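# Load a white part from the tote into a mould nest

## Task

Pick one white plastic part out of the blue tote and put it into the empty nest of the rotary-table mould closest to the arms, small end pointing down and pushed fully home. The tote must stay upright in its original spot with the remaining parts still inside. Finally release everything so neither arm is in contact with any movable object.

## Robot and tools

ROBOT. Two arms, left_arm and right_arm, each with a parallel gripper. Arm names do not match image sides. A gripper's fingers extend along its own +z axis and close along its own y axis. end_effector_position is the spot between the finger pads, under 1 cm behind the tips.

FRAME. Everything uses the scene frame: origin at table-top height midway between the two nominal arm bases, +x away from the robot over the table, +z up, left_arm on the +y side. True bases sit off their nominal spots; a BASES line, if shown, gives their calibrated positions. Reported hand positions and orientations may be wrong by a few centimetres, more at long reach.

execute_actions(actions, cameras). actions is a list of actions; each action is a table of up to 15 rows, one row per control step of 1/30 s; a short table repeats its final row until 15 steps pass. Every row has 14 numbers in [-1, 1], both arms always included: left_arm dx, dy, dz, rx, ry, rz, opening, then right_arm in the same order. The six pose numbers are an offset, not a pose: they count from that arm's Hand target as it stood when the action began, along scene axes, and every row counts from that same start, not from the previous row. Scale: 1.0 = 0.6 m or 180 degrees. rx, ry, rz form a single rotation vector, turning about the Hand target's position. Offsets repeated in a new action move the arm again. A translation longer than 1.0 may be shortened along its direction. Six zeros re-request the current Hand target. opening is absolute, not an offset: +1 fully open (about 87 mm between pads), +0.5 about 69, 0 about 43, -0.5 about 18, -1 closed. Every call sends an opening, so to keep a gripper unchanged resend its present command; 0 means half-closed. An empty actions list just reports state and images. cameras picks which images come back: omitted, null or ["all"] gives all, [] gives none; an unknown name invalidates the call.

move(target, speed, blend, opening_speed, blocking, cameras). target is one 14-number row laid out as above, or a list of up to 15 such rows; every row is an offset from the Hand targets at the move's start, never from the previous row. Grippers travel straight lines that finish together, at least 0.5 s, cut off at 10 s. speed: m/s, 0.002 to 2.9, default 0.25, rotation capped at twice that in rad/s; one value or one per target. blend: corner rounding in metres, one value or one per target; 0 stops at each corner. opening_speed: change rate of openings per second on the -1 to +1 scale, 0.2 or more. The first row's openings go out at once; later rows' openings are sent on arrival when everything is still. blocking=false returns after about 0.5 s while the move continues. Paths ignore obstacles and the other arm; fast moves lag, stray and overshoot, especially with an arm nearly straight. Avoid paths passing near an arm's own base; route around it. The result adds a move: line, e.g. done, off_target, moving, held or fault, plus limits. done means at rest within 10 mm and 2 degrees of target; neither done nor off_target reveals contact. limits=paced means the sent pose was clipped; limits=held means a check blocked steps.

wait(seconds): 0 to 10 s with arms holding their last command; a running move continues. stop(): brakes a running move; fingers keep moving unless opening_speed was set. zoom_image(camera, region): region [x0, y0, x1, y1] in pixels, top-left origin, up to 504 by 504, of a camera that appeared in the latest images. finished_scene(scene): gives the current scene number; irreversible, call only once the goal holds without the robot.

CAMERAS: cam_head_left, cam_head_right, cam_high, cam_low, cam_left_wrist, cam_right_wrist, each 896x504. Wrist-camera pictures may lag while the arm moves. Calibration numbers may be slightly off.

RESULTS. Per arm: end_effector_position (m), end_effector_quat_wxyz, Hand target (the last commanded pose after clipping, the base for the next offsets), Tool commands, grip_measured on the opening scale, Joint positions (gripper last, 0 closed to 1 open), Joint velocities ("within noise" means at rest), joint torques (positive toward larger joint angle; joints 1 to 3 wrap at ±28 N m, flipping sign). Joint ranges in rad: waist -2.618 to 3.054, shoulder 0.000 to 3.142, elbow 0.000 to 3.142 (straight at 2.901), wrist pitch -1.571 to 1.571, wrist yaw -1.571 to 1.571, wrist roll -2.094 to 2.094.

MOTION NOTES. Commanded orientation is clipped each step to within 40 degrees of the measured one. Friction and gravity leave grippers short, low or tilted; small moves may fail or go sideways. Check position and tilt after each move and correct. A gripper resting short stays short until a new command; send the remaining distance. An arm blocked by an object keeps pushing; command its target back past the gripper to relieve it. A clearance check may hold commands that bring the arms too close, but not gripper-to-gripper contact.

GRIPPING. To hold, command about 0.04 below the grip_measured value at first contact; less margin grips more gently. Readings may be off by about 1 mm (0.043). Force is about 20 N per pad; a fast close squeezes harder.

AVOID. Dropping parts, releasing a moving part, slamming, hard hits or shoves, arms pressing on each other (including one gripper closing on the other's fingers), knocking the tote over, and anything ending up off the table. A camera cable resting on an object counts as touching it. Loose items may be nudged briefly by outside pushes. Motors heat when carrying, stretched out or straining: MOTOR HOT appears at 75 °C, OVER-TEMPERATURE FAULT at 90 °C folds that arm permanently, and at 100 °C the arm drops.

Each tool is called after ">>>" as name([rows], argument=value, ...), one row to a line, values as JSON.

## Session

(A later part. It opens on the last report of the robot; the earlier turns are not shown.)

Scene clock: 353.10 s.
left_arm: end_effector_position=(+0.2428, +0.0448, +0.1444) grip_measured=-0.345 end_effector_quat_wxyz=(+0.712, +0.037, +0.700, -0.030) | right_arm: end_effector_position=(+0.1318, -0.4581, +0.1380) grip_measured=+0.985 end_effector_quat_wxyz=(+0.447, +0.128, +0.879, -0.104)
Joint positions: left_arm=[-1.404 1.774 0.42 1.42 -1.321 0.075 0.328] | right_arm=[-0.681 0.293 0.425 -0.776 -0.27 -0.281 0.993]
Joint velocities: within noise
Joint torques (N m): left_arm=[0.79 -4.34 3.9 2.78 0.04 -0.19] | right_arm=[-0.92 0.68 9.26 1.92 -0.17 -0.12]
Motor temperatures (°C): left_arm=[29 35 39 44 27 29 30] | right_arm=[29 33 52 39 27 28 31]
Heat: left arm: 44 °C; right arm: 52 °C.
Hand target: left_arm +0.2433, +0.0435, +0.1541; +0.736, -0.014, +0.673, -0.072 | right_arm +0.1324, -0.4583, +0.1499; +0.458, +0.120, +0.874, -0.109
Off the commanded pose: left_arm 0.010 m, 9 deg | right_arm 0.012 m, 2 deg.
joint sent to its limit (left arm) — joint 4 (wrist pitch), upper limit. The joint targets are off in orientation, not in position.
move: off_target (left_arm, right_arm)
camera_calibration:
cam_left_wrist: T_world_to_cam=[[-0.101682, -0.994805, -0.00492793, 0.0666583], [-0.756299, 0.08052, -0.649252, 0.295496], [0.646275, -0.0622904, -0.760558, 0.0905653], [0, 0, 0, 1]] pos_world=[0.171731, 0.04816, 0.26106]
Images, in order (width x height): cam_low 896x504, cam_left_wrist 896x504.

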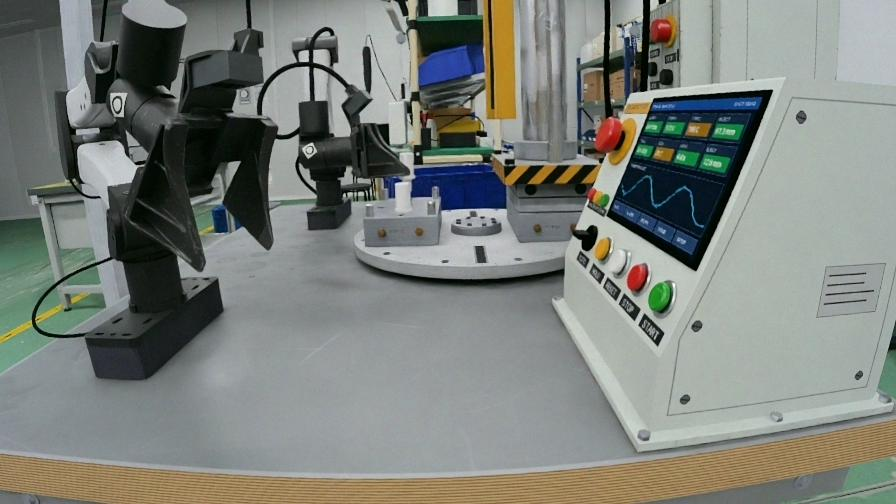

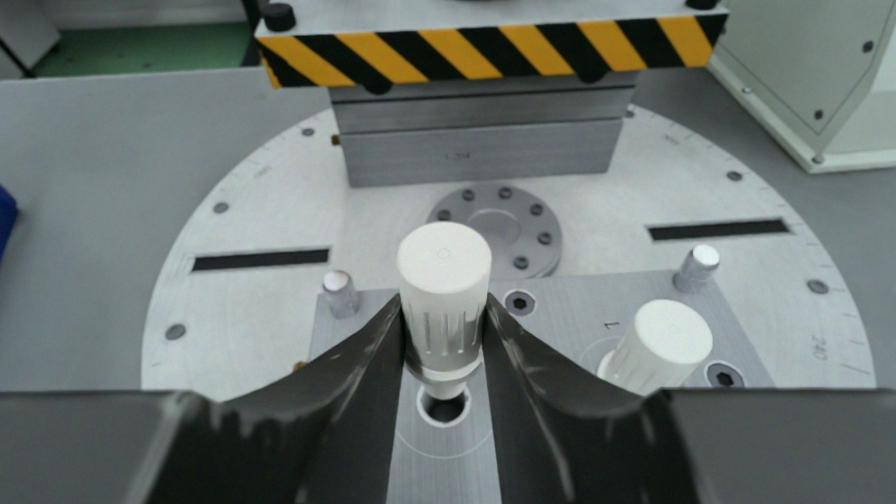

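>>> move([
  [0.022, 0.003, 0.04, 0, 0, 0, -0.5, 0, 0, 0, 0, 0, 0, 1],
  [-0.002, 0.0025, 0.035, 0, 0, 0, -0.5, 0, 0, 0, 0, 0, 0, 1],
  [-0.002, 0.0025, -0.006, 0, 0, 0, -0.5, 0, 0, 0, 0, 0, 0, 1],
], speed=0.06, cameras=["cam_left_wrist","cam_low"])

>>> zoom_image(camera="cam_low", region=[390, 140, 440, 220])

>>> zoom_image(camera="cam_left_wrist", region=[350, 220, 550, 500])

Scene clock: 375.00 s.
left_arm: end_effector_position=(+0.2431, +0.0480, +0.1400) grip_measured=-0.345 end_effector_quat_wxyz=(+0.711, +0.036, +0.702, -0.027) | right_arm: end_effector_position=(+0.1318, -0.4581, +0.1380) grip_measured=+0.985 end_effector_quat_wxyz=(+0.447, +0.128, +0.879, -0.104)
Joint positions: left_arm=[-1.401 1.781 0.409 1.42 -1.323 0.061 0.328] | right_arm=[-0.681 0.293 0.425 -0.776 -0.27 -0.281 0.993]
Joint velocities: within noise
Joint torques (N m): left_arm=[0.24 -4.37 4.03 2.79 0 -0.14] | right_arm=[-0.85 0.76 9.43 1.91 -0.16 -0.08]
Motor temperatures (°C): left_arm=[29 35 39 45 27 29 30] | right_arm=[29 33 52 39 27 28 31]
Heat: left arm: 45 °C; right arm: 52 °C.
Hand target: left_arm +0.2420, +0.0450, +0.1506; +0.736, -0.014, +0.673, -0.072 | right_arm +0.1324, -0.4584, +0.1499; +0.458, +0.120, +0.874, -0.109
Off the commanded pose: left_arm 0.011 m, 9 deg | right_arm 0.012 m, 2 deg.
joint sent to its limit (left arm) — joint 4 (wrist pitch), upper limit. The joint targets are off in orientation, not in position.
move: off_target (left_arm, right_arm)
camera_calibration:
cam_left_wrist: T_world_to_cam=[[-0.0973382, -0.995224, -0.00736059, 0.0691321], [-0.759303, 0.079041, -0.645919, 0.29295], [0.643416, -0.0572836, -0.763371, 0.0880424], [0, 0, 0, 1]] pos_world=[0.172519, 0.0506903, 0.25694]
Images, in order (width x height): cam_low 896x504, cam_left_wrist 896x504.

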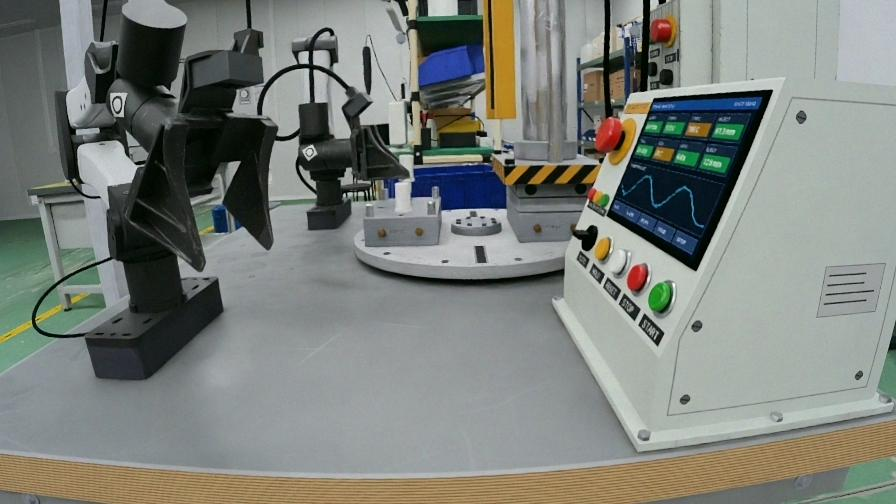

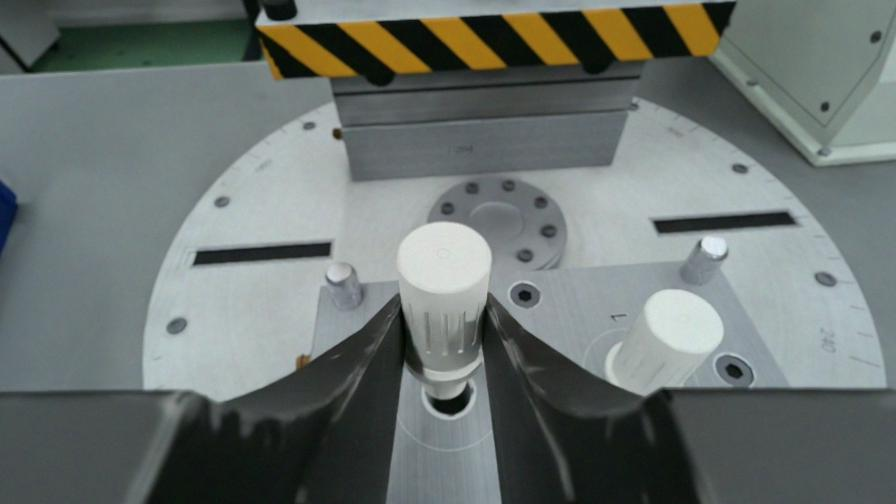

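Scaled by 6.300 from the camera's 896x504 image, which has a finer 1280x720 frame.

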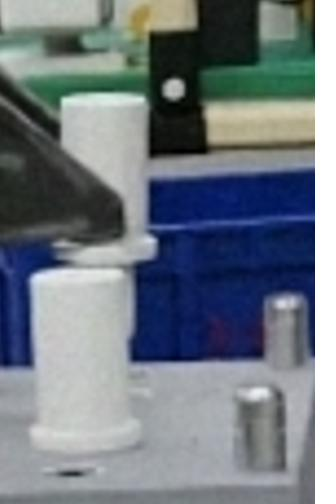

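Scaled by 1.800 from the camera's 896x504 image, which has a finer 1280x720 frame.

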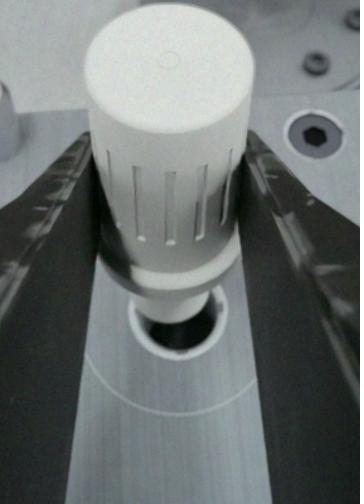

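>>> move([
  [0.025, -0.006, 0.045, 0, 0, 0, -0.5, 0, 0, 0, 0, 0, 0, 1],
  [0.005, -0.001, 0.04, 0, 0, 0, -0.5, 0, 0, 0, 0, 0, 0, 1],
  [0.005, -0.001, 0.0, 0, 0, 0, -0.5, 0, 0, 0, 0, 0, 0, 1],
], speed=0.06, cameras=["cam_left_wrist","cam_low"])

>>> zoom_image(camera="cam_low", region=[390, 140, 440, 220])

>>> zoom_image(camera="cam_left_wrist", region=[350, 220, 550, 500])

Scene clock: 399.60 s.
left_arm: end_effector_position=(+0.2464, +0.0463, +0.1409) grip_measured=-0.345 end_effector_quat_wxyz=(+0.711, +0.034, +0.701, -0.028) | right_arm: end_effector_position=(+0.1318, -0.4580, +0.1379) grip_measured=+0.985 end_effector_quat_wxyz=(+0.447, +0.128, +0.879, -0.103)
Joint positions: left_arm=[-1.389 1.785 0.418 1.42 -1.312 0.06 0.328] | right_arm=[-0.681 0.293 0.425 -0.776 -0.27 -0.281 0.993]
Joint velocities: within noise
Joint torques (N m): left_arm=[0.23 -4.38 3.64 2.8 0.01 -0.14] | right_arm=[-0.92 0.73 9.29 1.94 -0.17 -0.08]
Motor temperatures (°C): left_arm=[29 35 38 47 27 29 30] | right_arm=[29 33 53 39 27 28 31]
Heat: left arm: 47 °C; right arm: 53 °C.
Hand target: left_arm +0.2451, +0.0445, +0.1505; +0.736, -0.014, +0.673, -0.072 | right_arm +0.1324, -0.4583, +0.1499; +0.458, +0.120, +0.874, -0.109
Off the commanded pose: left_arm 0.010 m, 9 deg | right_arm 0.012 m, 2 deg.
joint sent to its limit (left arm) — joint 4 (wrist pitch), upper limit. The joint targets are off in orientation, not in position.
move: off_target (left_arm, right_arm)
camera_calibration:
cam_left_wrist: T_world_to_cam=[[-0.0965586, -0.995324, -0.00267056, 0.0669007], [-0.758611, 0.075331, -0.647174, 0.296387], [0.644349, -0.0604643, -0.762338, 0.086255], [0, 0, 0, 1]] pos_world=[0.175724, 0.0494761, 0.257748]
Images, in order (width x height): cam_low 896x504, cam_left_wrist 896x504.

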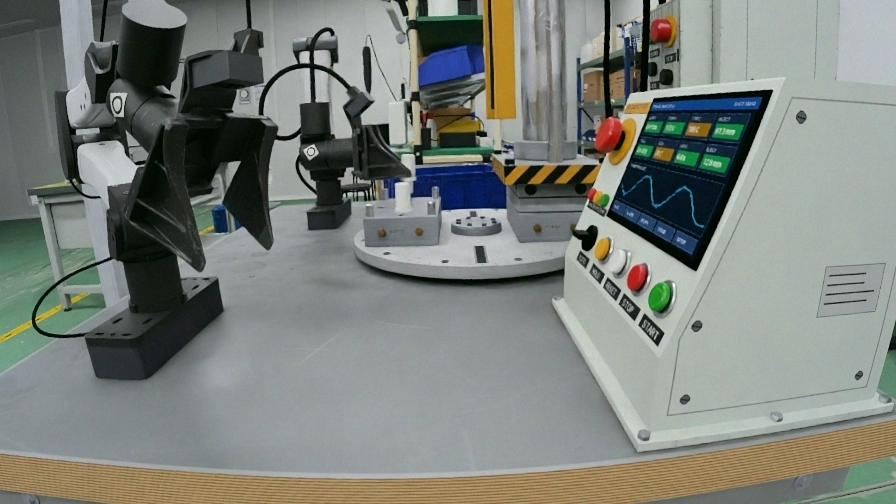

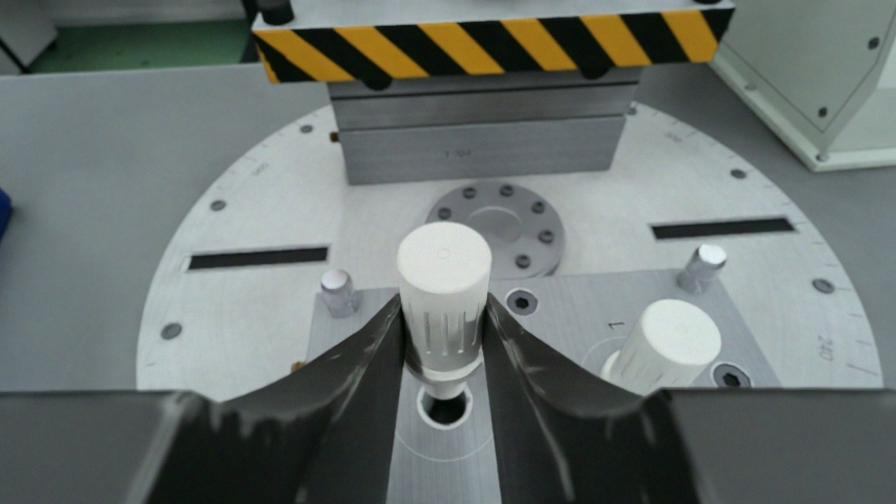

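Scaled by 6.300 from the camera's 896x504 image, which has a finer 1280x720 frame.

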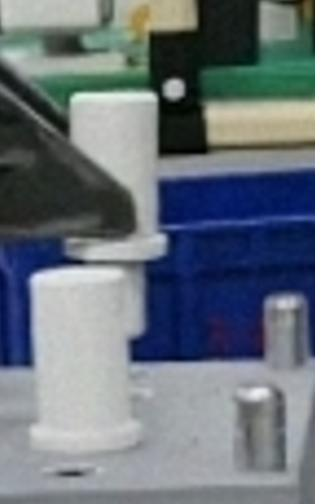

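Scaled by 1.800 from the camera's 896x504 image, which has a finer 1280x720 frame.

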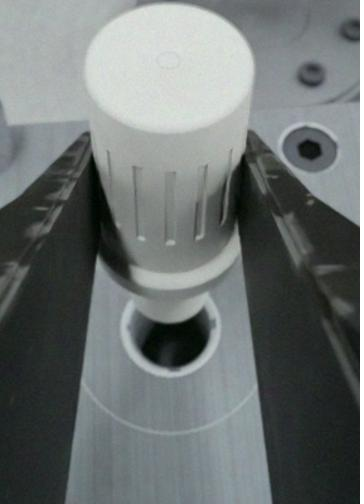

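>>> move(target=[0, 0.001, -0.017, 0, 0, 0, -0.5, 0, 0, 0, 0, 0, 0, 1], speed=0.03, cameras=["cam_left_wrist","cam_low"])

>>> zoom_image(camera="cam_low", region=[390, 140, 440, 220])

>>> zoom_image(camera="cam_left_wrist", region=[350, 220, 550, 500])

Scene clock: 406.93 s.
left_arm: end_effector_position=(+0.2459, +0.0477, +0.1302) grip_measured=-0.345 end_effector_quat_wxyz=(+0.708, +0.035, +0.705, -0.027) | right_arm: end_effector_position=(+0.1318, -0.4580, +0.1379) grip_measured=+0.985 end_effector_quat_wxyz=(+0.447, +0.128, +0.879, -0.103)
Joint positions: left_arm=[-1.389 1.816 0.409 1.42 -1.314 0.024 0.328] | right_arm=[-0.681 0.293 0.425 -0.776 -0.27 -0.281 0.993]
Joint velocities: within noise
Joint torques (N m): left_arm=[0.31 -4.38 3.67 2.81 -0.02 -0.16] | right_arm=[-0.91 0.69 9.31 1.91 -0.15 -0.1]
Motor temperatures (°C): left_arm=[29 35 38 48 27 29 30] | right_arm=[29 33 53 39 27 28 31]
Heat: left arm: 48 °C; right arm: 53 °C.
Hand target: left_arm +0.2451, +0.0450, +0.1404; +0.736, -0.014, +0.673, -0.072 | right_arm +0.1324, -0.4583, +0.1499; +0.458, +0.120, +0.874, -0.109
Off the commanded pose: left_arm 0.010 m, 9 deg | right_arm 0.012 m, 2 deg.
joint sent to its limit (left arm) — joint 4 (wrist pitch), upper limit. The joint targets are off in orientation, not in position.
move: off_target (left_arm, right_arm)
camera_calibration:
cam_left_wrist: T_world_to_cam=[[-0.095377, -0.99543, -0.00472814, 0.0682475], [-0.765064, 0.0763417, -0.639412, 0.289464], [0.636851, -0.0573679, -0.768849, 0.0811492], [0, 0, 0, 1]] pos_world=[0.176288, 0.0504927, 0.247801]
Images, in order (width x height): cam_low 896x504, cam_left_wrist 896x504.

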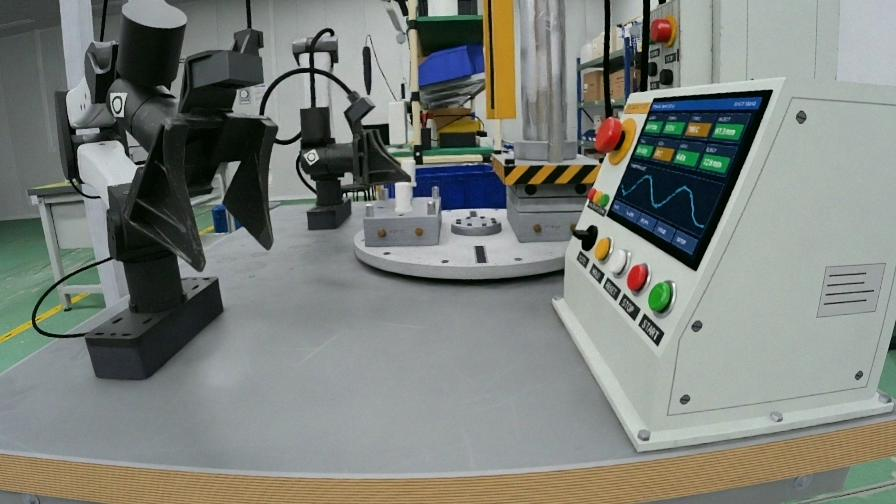

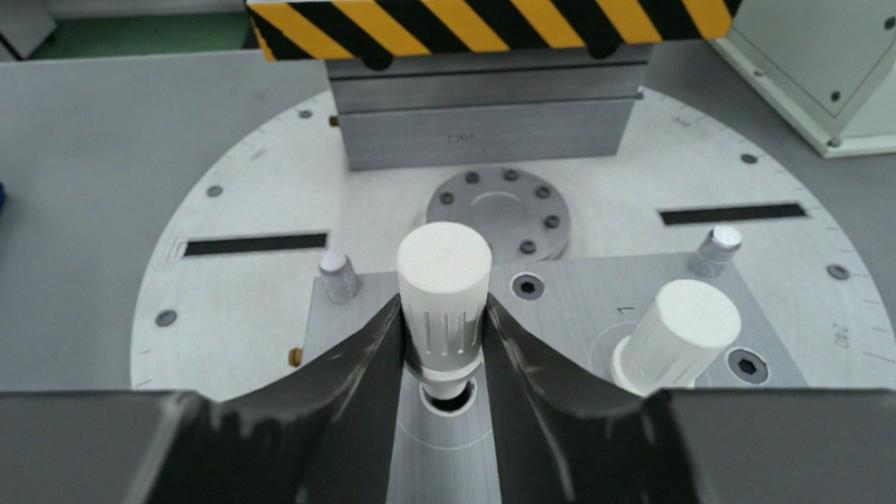

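Scaled by 6.300 from the camera's 896x504 image, which has a finer 1280x720 frame.

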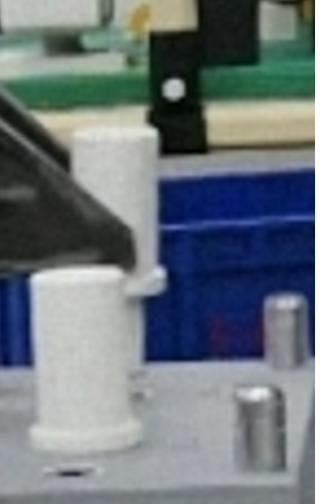

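Scaled by 1.800 from the camera's 896x504 image, which has a finer 1280x720 frame.

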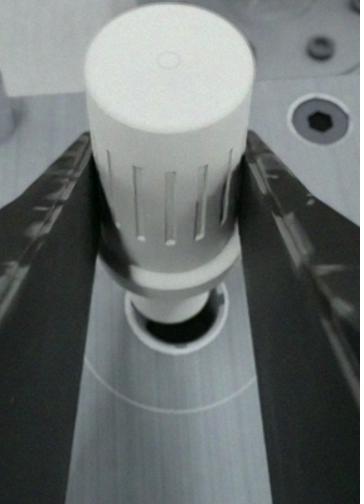

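>>> move(target=[0.001, 0.0, -0.014, 0, 0, 0, -0.5, 0, 0, 0, 0, 0, 0, 1], speed=0.03, cameras=["cam_left_wrist","cam_low"])

>>> zoom_image(camera="cam_low", region=[390, 140, 440, 220])

>>> zoom_image(camera="cam_left_wrist", region=[350, 220, 550, 500])

Scene clock: 414.10 s.
left_arm: end_effector_position=(+0.2457, +0.0472, +0.1221) grip_measured=-0.345 end_effector_quat_wxyz=(+0.705, +0.034, +0.708, -0.027) | right_arm: end_effector_position=(+0.1318, -0.4580, +0.1379) grip_measured=+0.985 end_effector_quat_wxyz=(+0.447, +0.128, +0.879, -0.103)
Joint positions: left_arm=[-1.389 1.845 0.409 1.42 -1.314 -0.005 0.328] | right_arm=[-0.681 0.293 0.425 -0.776 -0.27 -0.281 0.993]
Joint velocities: within noise
Joint torques (N m): left_arm=[0.57 -4.48 3.4 2.81 -0.03 -0.17] | right_arm=[-0.94 0.64 9.28 1.88 -0.16 -0.09]
Motor temperatures (°C): left_arm=[29 35 38 48 27 29 30] | right_arm=[29 33 53 39 27 28 31]
Heat: left arm: 48 °C; right arm: 53 °C.
Hand target: left_arm +0.2457, +0.0450, +0.1320; +0.736, -0.014, +0.673, -0.072 | right_arm +0.1324, -0.4583, +0.1499; +0.458, +0.120, +0.874, -0.109
Off the commanded pose: left_arm 0.010 m, 9 deg | right_arm 0.012 m, 2 deg.
joint sent to its limit (left arm) — joint 4 (wrist pitch), upper limit. The joint targets are off in orientation, not in position.
move: off_target (left_arm, right_arm)
camera_calibration:
cam_left_wrist: T_world_to_cam=[[-0.0946067, -0.995508, -0.00374809, 0.0674126], [-0.769865, 0.075549, -0.63372, 0.284658], [0.631156, -0.0570686, -0.773554, 0.0769462], [0, 0, 0, 1]] pos_world=[0.176961, 0.0499953, 0.240168]
Images, in order (width x height): cam_low 896x504, cam_left_wrist 896x504.

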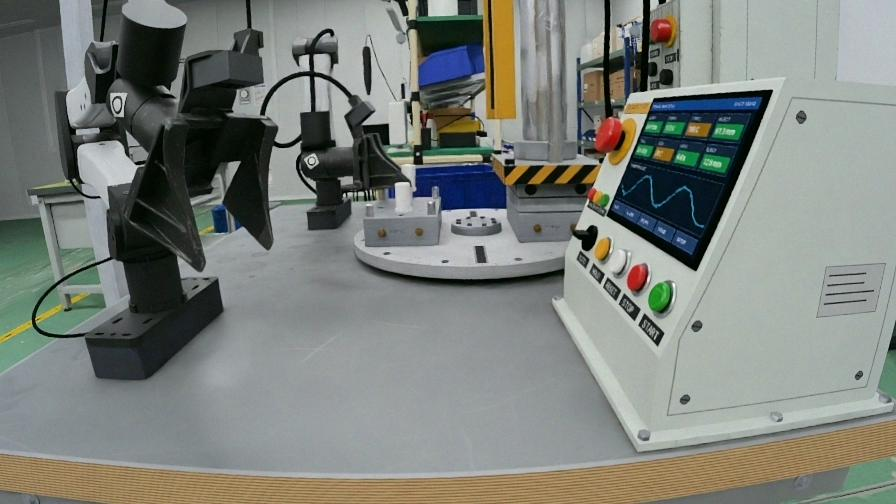

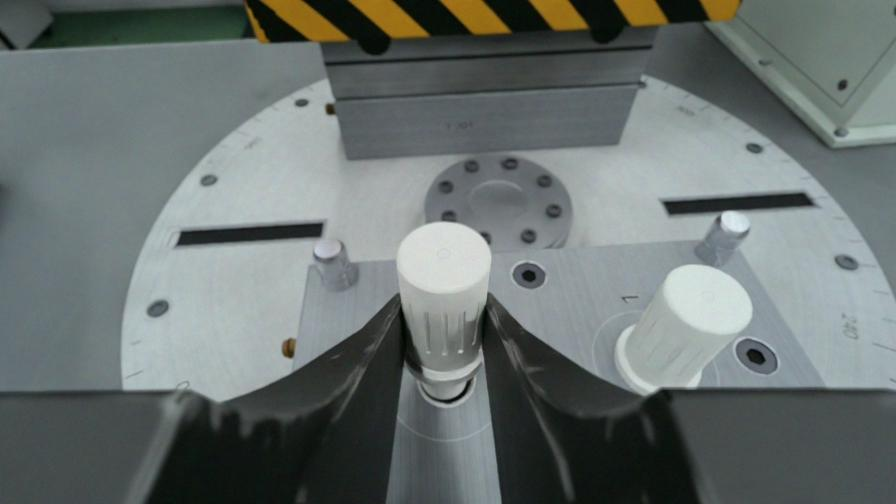

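Scaled by 6.300 from the camera's 896x504 image, which has a finer 1280x720 frame.

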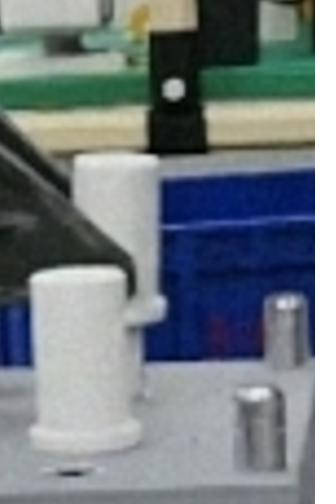

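Scaled by 1.800 from the camera's 896x504 image, which has a finer 1280x720 frame.

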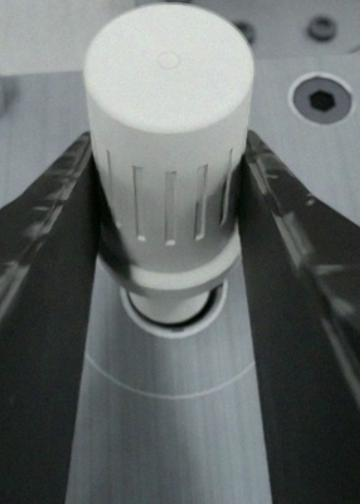

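>>> move(target=[0.001, -0.001, -0.014, 0, 0, 0, -0.5, 0, 0, 0, 0, 0, 0, 1], speed=0.03, cameras=["cam_left_wrist","cam_low"])

>>> zoom_image(camera="cam_low", region=[390, 140, 440, 220])

>>> zoom_image(camera="cam_left_wrist", region=[350, 220, 550, 500])

Scene clock: 420.97 s.
left_arm: end_effector_position=(+0.2454, +0.0467, +0.1136) grip_measured=-0.345 end_effector_quat_wxyz=(+0.702, +0.032, +0.710, -0.029) | right_arm: end_effector_position=(+0.1318, -0.4580, +0.1379) grip_measured=+0.985 end_effector_quat_wxyz=(+0.447, +0.128, +0.879, -0.103)
Joint positions: left_arm=[-1.389 1.875 0.409 1.421 -1.315 -0.04 0.328] | right_arm=[-0.681 0.293 0.425 -0.776 -0.27 -0.281 0.993]
Joint velocities: within noise
Joint torques (N m): left_arm=[0.73 -4.46 3.48 2.83 -0.05 -0.11] | right_arm=[-0.92 0.66 9.29 1.94 -0.14 -0.1]
Motor temperatures (°C): left_arm=[29 35 38 49 27 29 30] | right_arm=[29 33 53 39 27 28 31]
Heat: left arm: 49 °C; right arm: 53 °C.
Hand target: left_arm +0.2463, +0.0444, +0.1236; +0.736, -0.014, +0.673, -0.072 | right_arm +0.1324, -0.4583, +0.1499; +0.458, +0.120, +0.874, -0.109
Off the commanded pose: left_arm 0.010 m, 9 deg | right_arm 0.012 m, 2 deg.
joint sent to its limit (left arm) — joint 4 (wrist pitch), upper limit. The joint targets are off in orientation, not in position.
move: off_target (left_arm, right_arm)
camera_calibration:
cam_left_wrist: T_world_to_cam=[[-0.0936606, -0.9956, 0.0030019, 0.0657966], [-0.775017, 0.0710161, -0.627937, 0.279941], [0.624961, -0.0611395, -0.778258, 0.0727887], [0, 0, 0, 1]] pos_world=[0.177631, 0.050077, 0.232236]
Images, in order (width x height): cam_low 896x504, cam_left_wrist 896x504.

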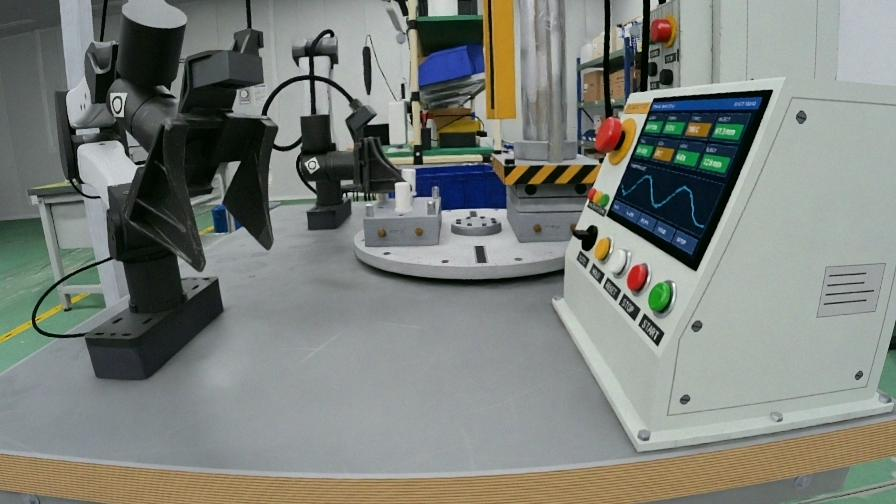

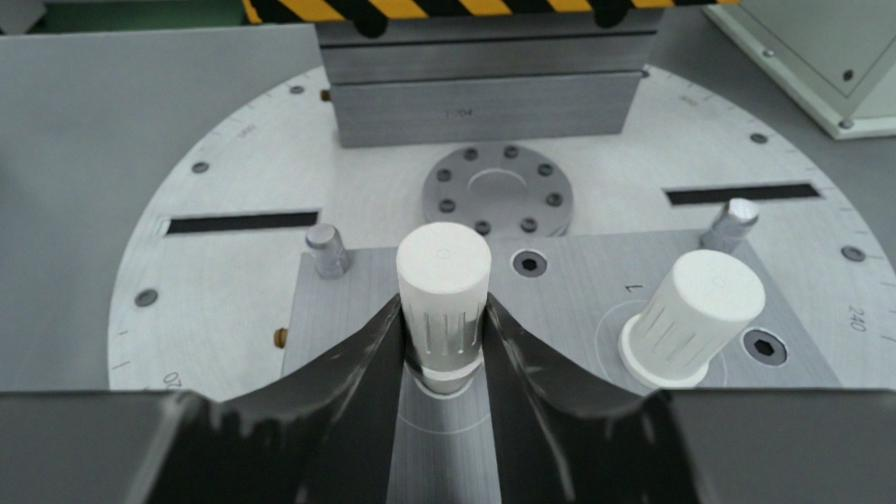

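Scaled by 6.300 from the camera's 896x504 image, which has a finer 1280x720 frame.

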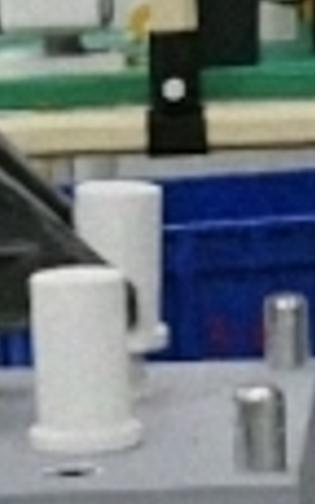

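Scaled by 1.800 from the camera's 896x504 image, which has a finer 1280x720 frame.

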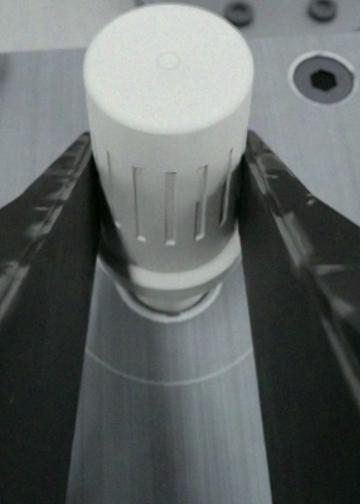

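Going in. Continue.

>>> move(target=[0.0, -0.001, -0.012, 0, 0, 0, -0.5, 0, 0, 0, 0, 0, 0, 1], speed=0.03, cameras=["cam_left_wrist","cam_low"])

>>> zoom_image(camera="cam_low", region=[370, 150, 430, 220])

>>> zoom_image(camera="cam_left_wrist", region=[350, 220, 550, 500])

Scene clock: 430.30 s.
left_arm: end_effector_position=(+0.2454, +0.0467, +0.1115) grip_measured=-0.345 end_effector_quat_wxyz=(+0.702, +0.031, +0.711, -0.029) | right_arm: end_effector_position=(+0.1318, -0.4580, +0.1379) grip_measured=+0.985 end_effector_quat_wxyz=(+0.447, +0.128, +0.879, -0.103)
Joint positions: left_arm=[-1.389 1.883 0.41 1.421 -1.317 -0.048 0.328] | right_arm=[-0.681 0.293 0.425 -0.776 -0.27 -0.281 0.993]
Joint velocities: within noise
Joint torques (N m): left_arm=[0.76 -3.07 3.52 2.83 -0.05 -0.26] | right_arm=[-0.95 0.76 9.35 1.92 -0.16 -0.12]
Motor temperatures (°C): left_arm=[29 34 38 49 27 29 30] | right_arm=[29 33 53 39 27 28 31]
Heat: left arm: 49 °C; right arm: 53 °C.
Hand target: left_arm +0.2463, +0.0439, +0.1163; +0.736, -0.014, +0.673, -0.072 | right_arm +0.1324, -0.4583, +0.1499; +0.458, +0.120, +0.874, -0.109
Off the commanded pose: left_arm 0.006 m, 9 deg | right_arm 0.012 m, 2 deg.
joint sent to its limit (left arm) — joint 4 (wrist pitch), upper limit. The joint targets are off in orientation, not in position.
move: off_target (left_arm, right_arm)
camera_calibration:
cam_left_wrist: T_world_to_cam=[[-0.0919689, -0.995755, 0.00361226, 0.0652935], [-0.776253, 0.0694225, -0.626587, 0.278826], [0.623677, -0.0604306, -0.779343, 0.0715417], [0, 0, 0, 1]] pos_world=[0.177826, 0.0499828, 0.230228]
Images, in order (width x height): cam_low 896x504, cam_left_wrist 896x504.

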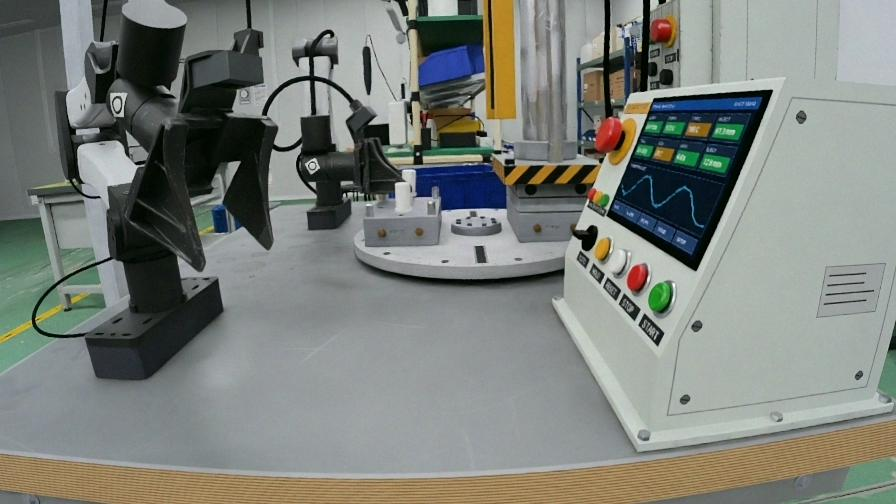

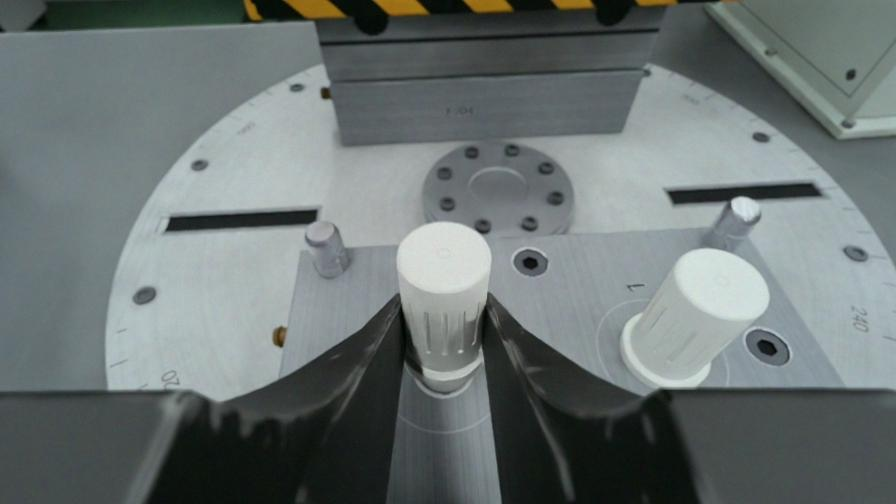

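Scaled by 7.200 from the camera's 896x504 image, which has a finer 1280x720 frame.

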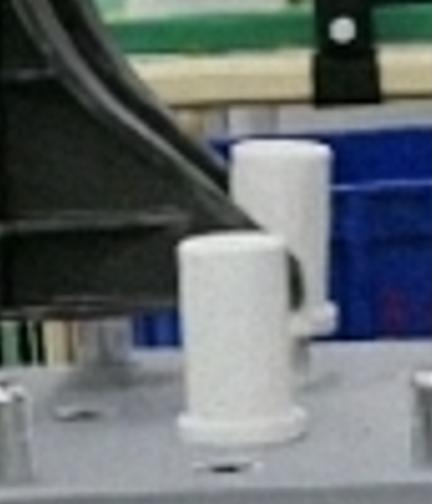

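Scaled by 1.800 from the camera's 896x504 image, which has a finer 1280x720 frame.

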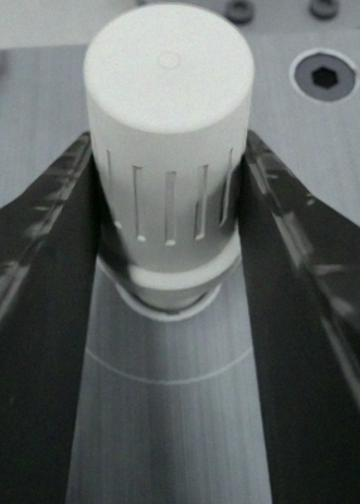

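>>> move(target=[0.0, 0.0, 0.003, 0, 0, 0, -0.2, 0, 0, 0, 0, 0, 0, 1], opening_speed=0.2, cameras=["cam_left_wrist","cam_low"])

>>> zoom_image(camera="cam_low", region=[370, 150, 430, 220])

>>> zoom_image(camera="cam_left_wrist", region=[350, 220, 550, 500])

Scene clock: 438.53 s.
left_arm: end_effector_position=(+0.2454, +0.0467, +0.1116) grip_measured=-0.200 end_effector_quat_wxyz=(+0.702, +0.032, +0.711, -0.028) | right_arm: end_effector_position=(+0.1318, -0.4580, +0.1379) grip_measured=+0.985 end_effector_quat_wxyz=(+0.447, +0.128, +0.879, -0.103)
Joint positions: left_arm=[-1.389 1.883 0.41 1.421 -1.317 -0.046 0.4] | right_arm=[-0.681 0.293 0.425 -0.776 -0.27 -0.281 0.993]
Joint velocities: within noise
Joint torques (N m): left_arm=[0.73 -3.55 3.52 2.83 -0.05 -0.21] | right_arm=[-0.91 0.58 9.35 1.9 -0.14 -0.09]
Motor temperatures (°C): left_arm=[29 34 38 50 27 29 30] | right_arm=[29 33 54 39 27 28 31]
Heat: left arm: 50 °C; right arm: 54 °C.
Hand target: left_arm +0.2463, +0.0438, +0.1182; +0.736, -0.014, +0.673, -0.072 | right_arm +0.1324, -0.4583, +0.1499; +0.458, +0.120, +0.874, -0.109
Off the commanded pose: left_arm 0.007 m, 9 deg | right_arm 0.012 m, 2 deg.
joint sent to its limit (left arm) — joint 4 (wrist pitch), upper limit. The joint targets are off in orientation, not in position.
move: off_target (left_arm, right_arm)
camera_calibration:
cam_left_wrist: T_world_to_cam=[[-0.0920576, -0.995752, 0.00161114, 0.0655778], [-0.776072, 0.0707341, -0.626665, 0.278761], [0.62389, -0.0589396, -0.779287, 0.0714044], [0, 0, 0, 1]] pos_world=[0.177827, 0.0497899, 0.230229]
Images, in order (width x height): cam_low 896x504, cam_left_wrist 896x504.

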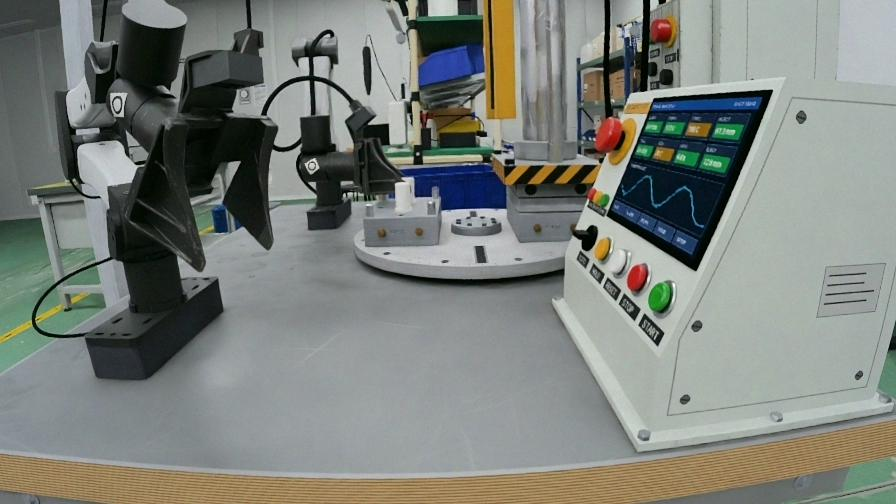

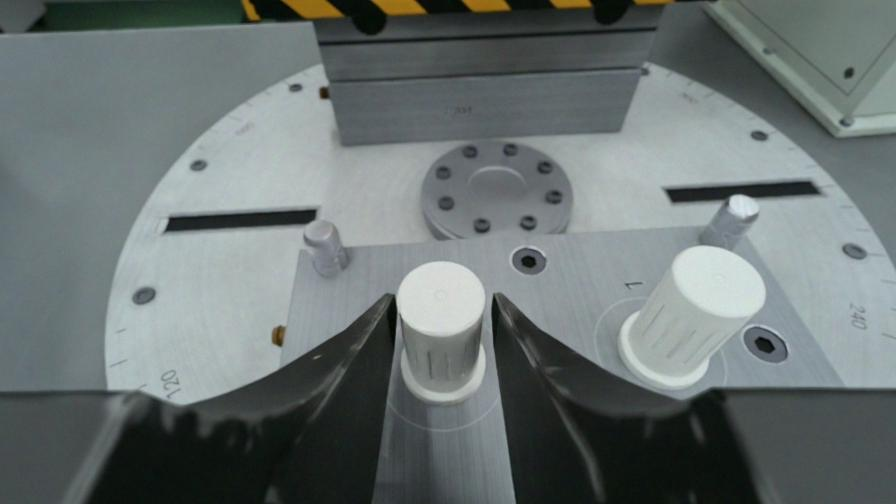

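Scaled by 7.200 from the camera's 896x504 image, which has a finer 1280x720 frame.

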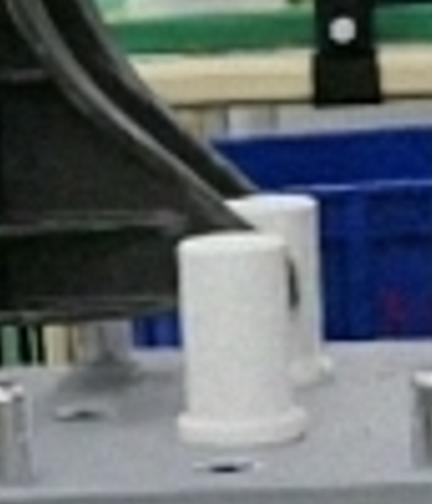

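Scaled by 1.800 from the camera's 896x504 image, which has a finer 1280x720 frame.

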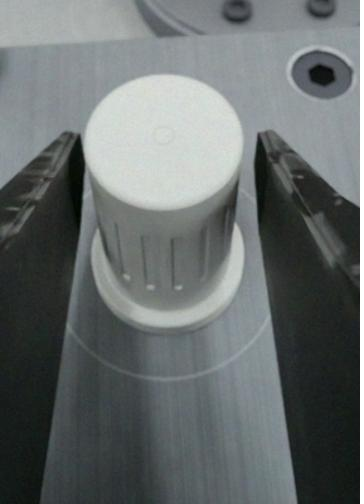

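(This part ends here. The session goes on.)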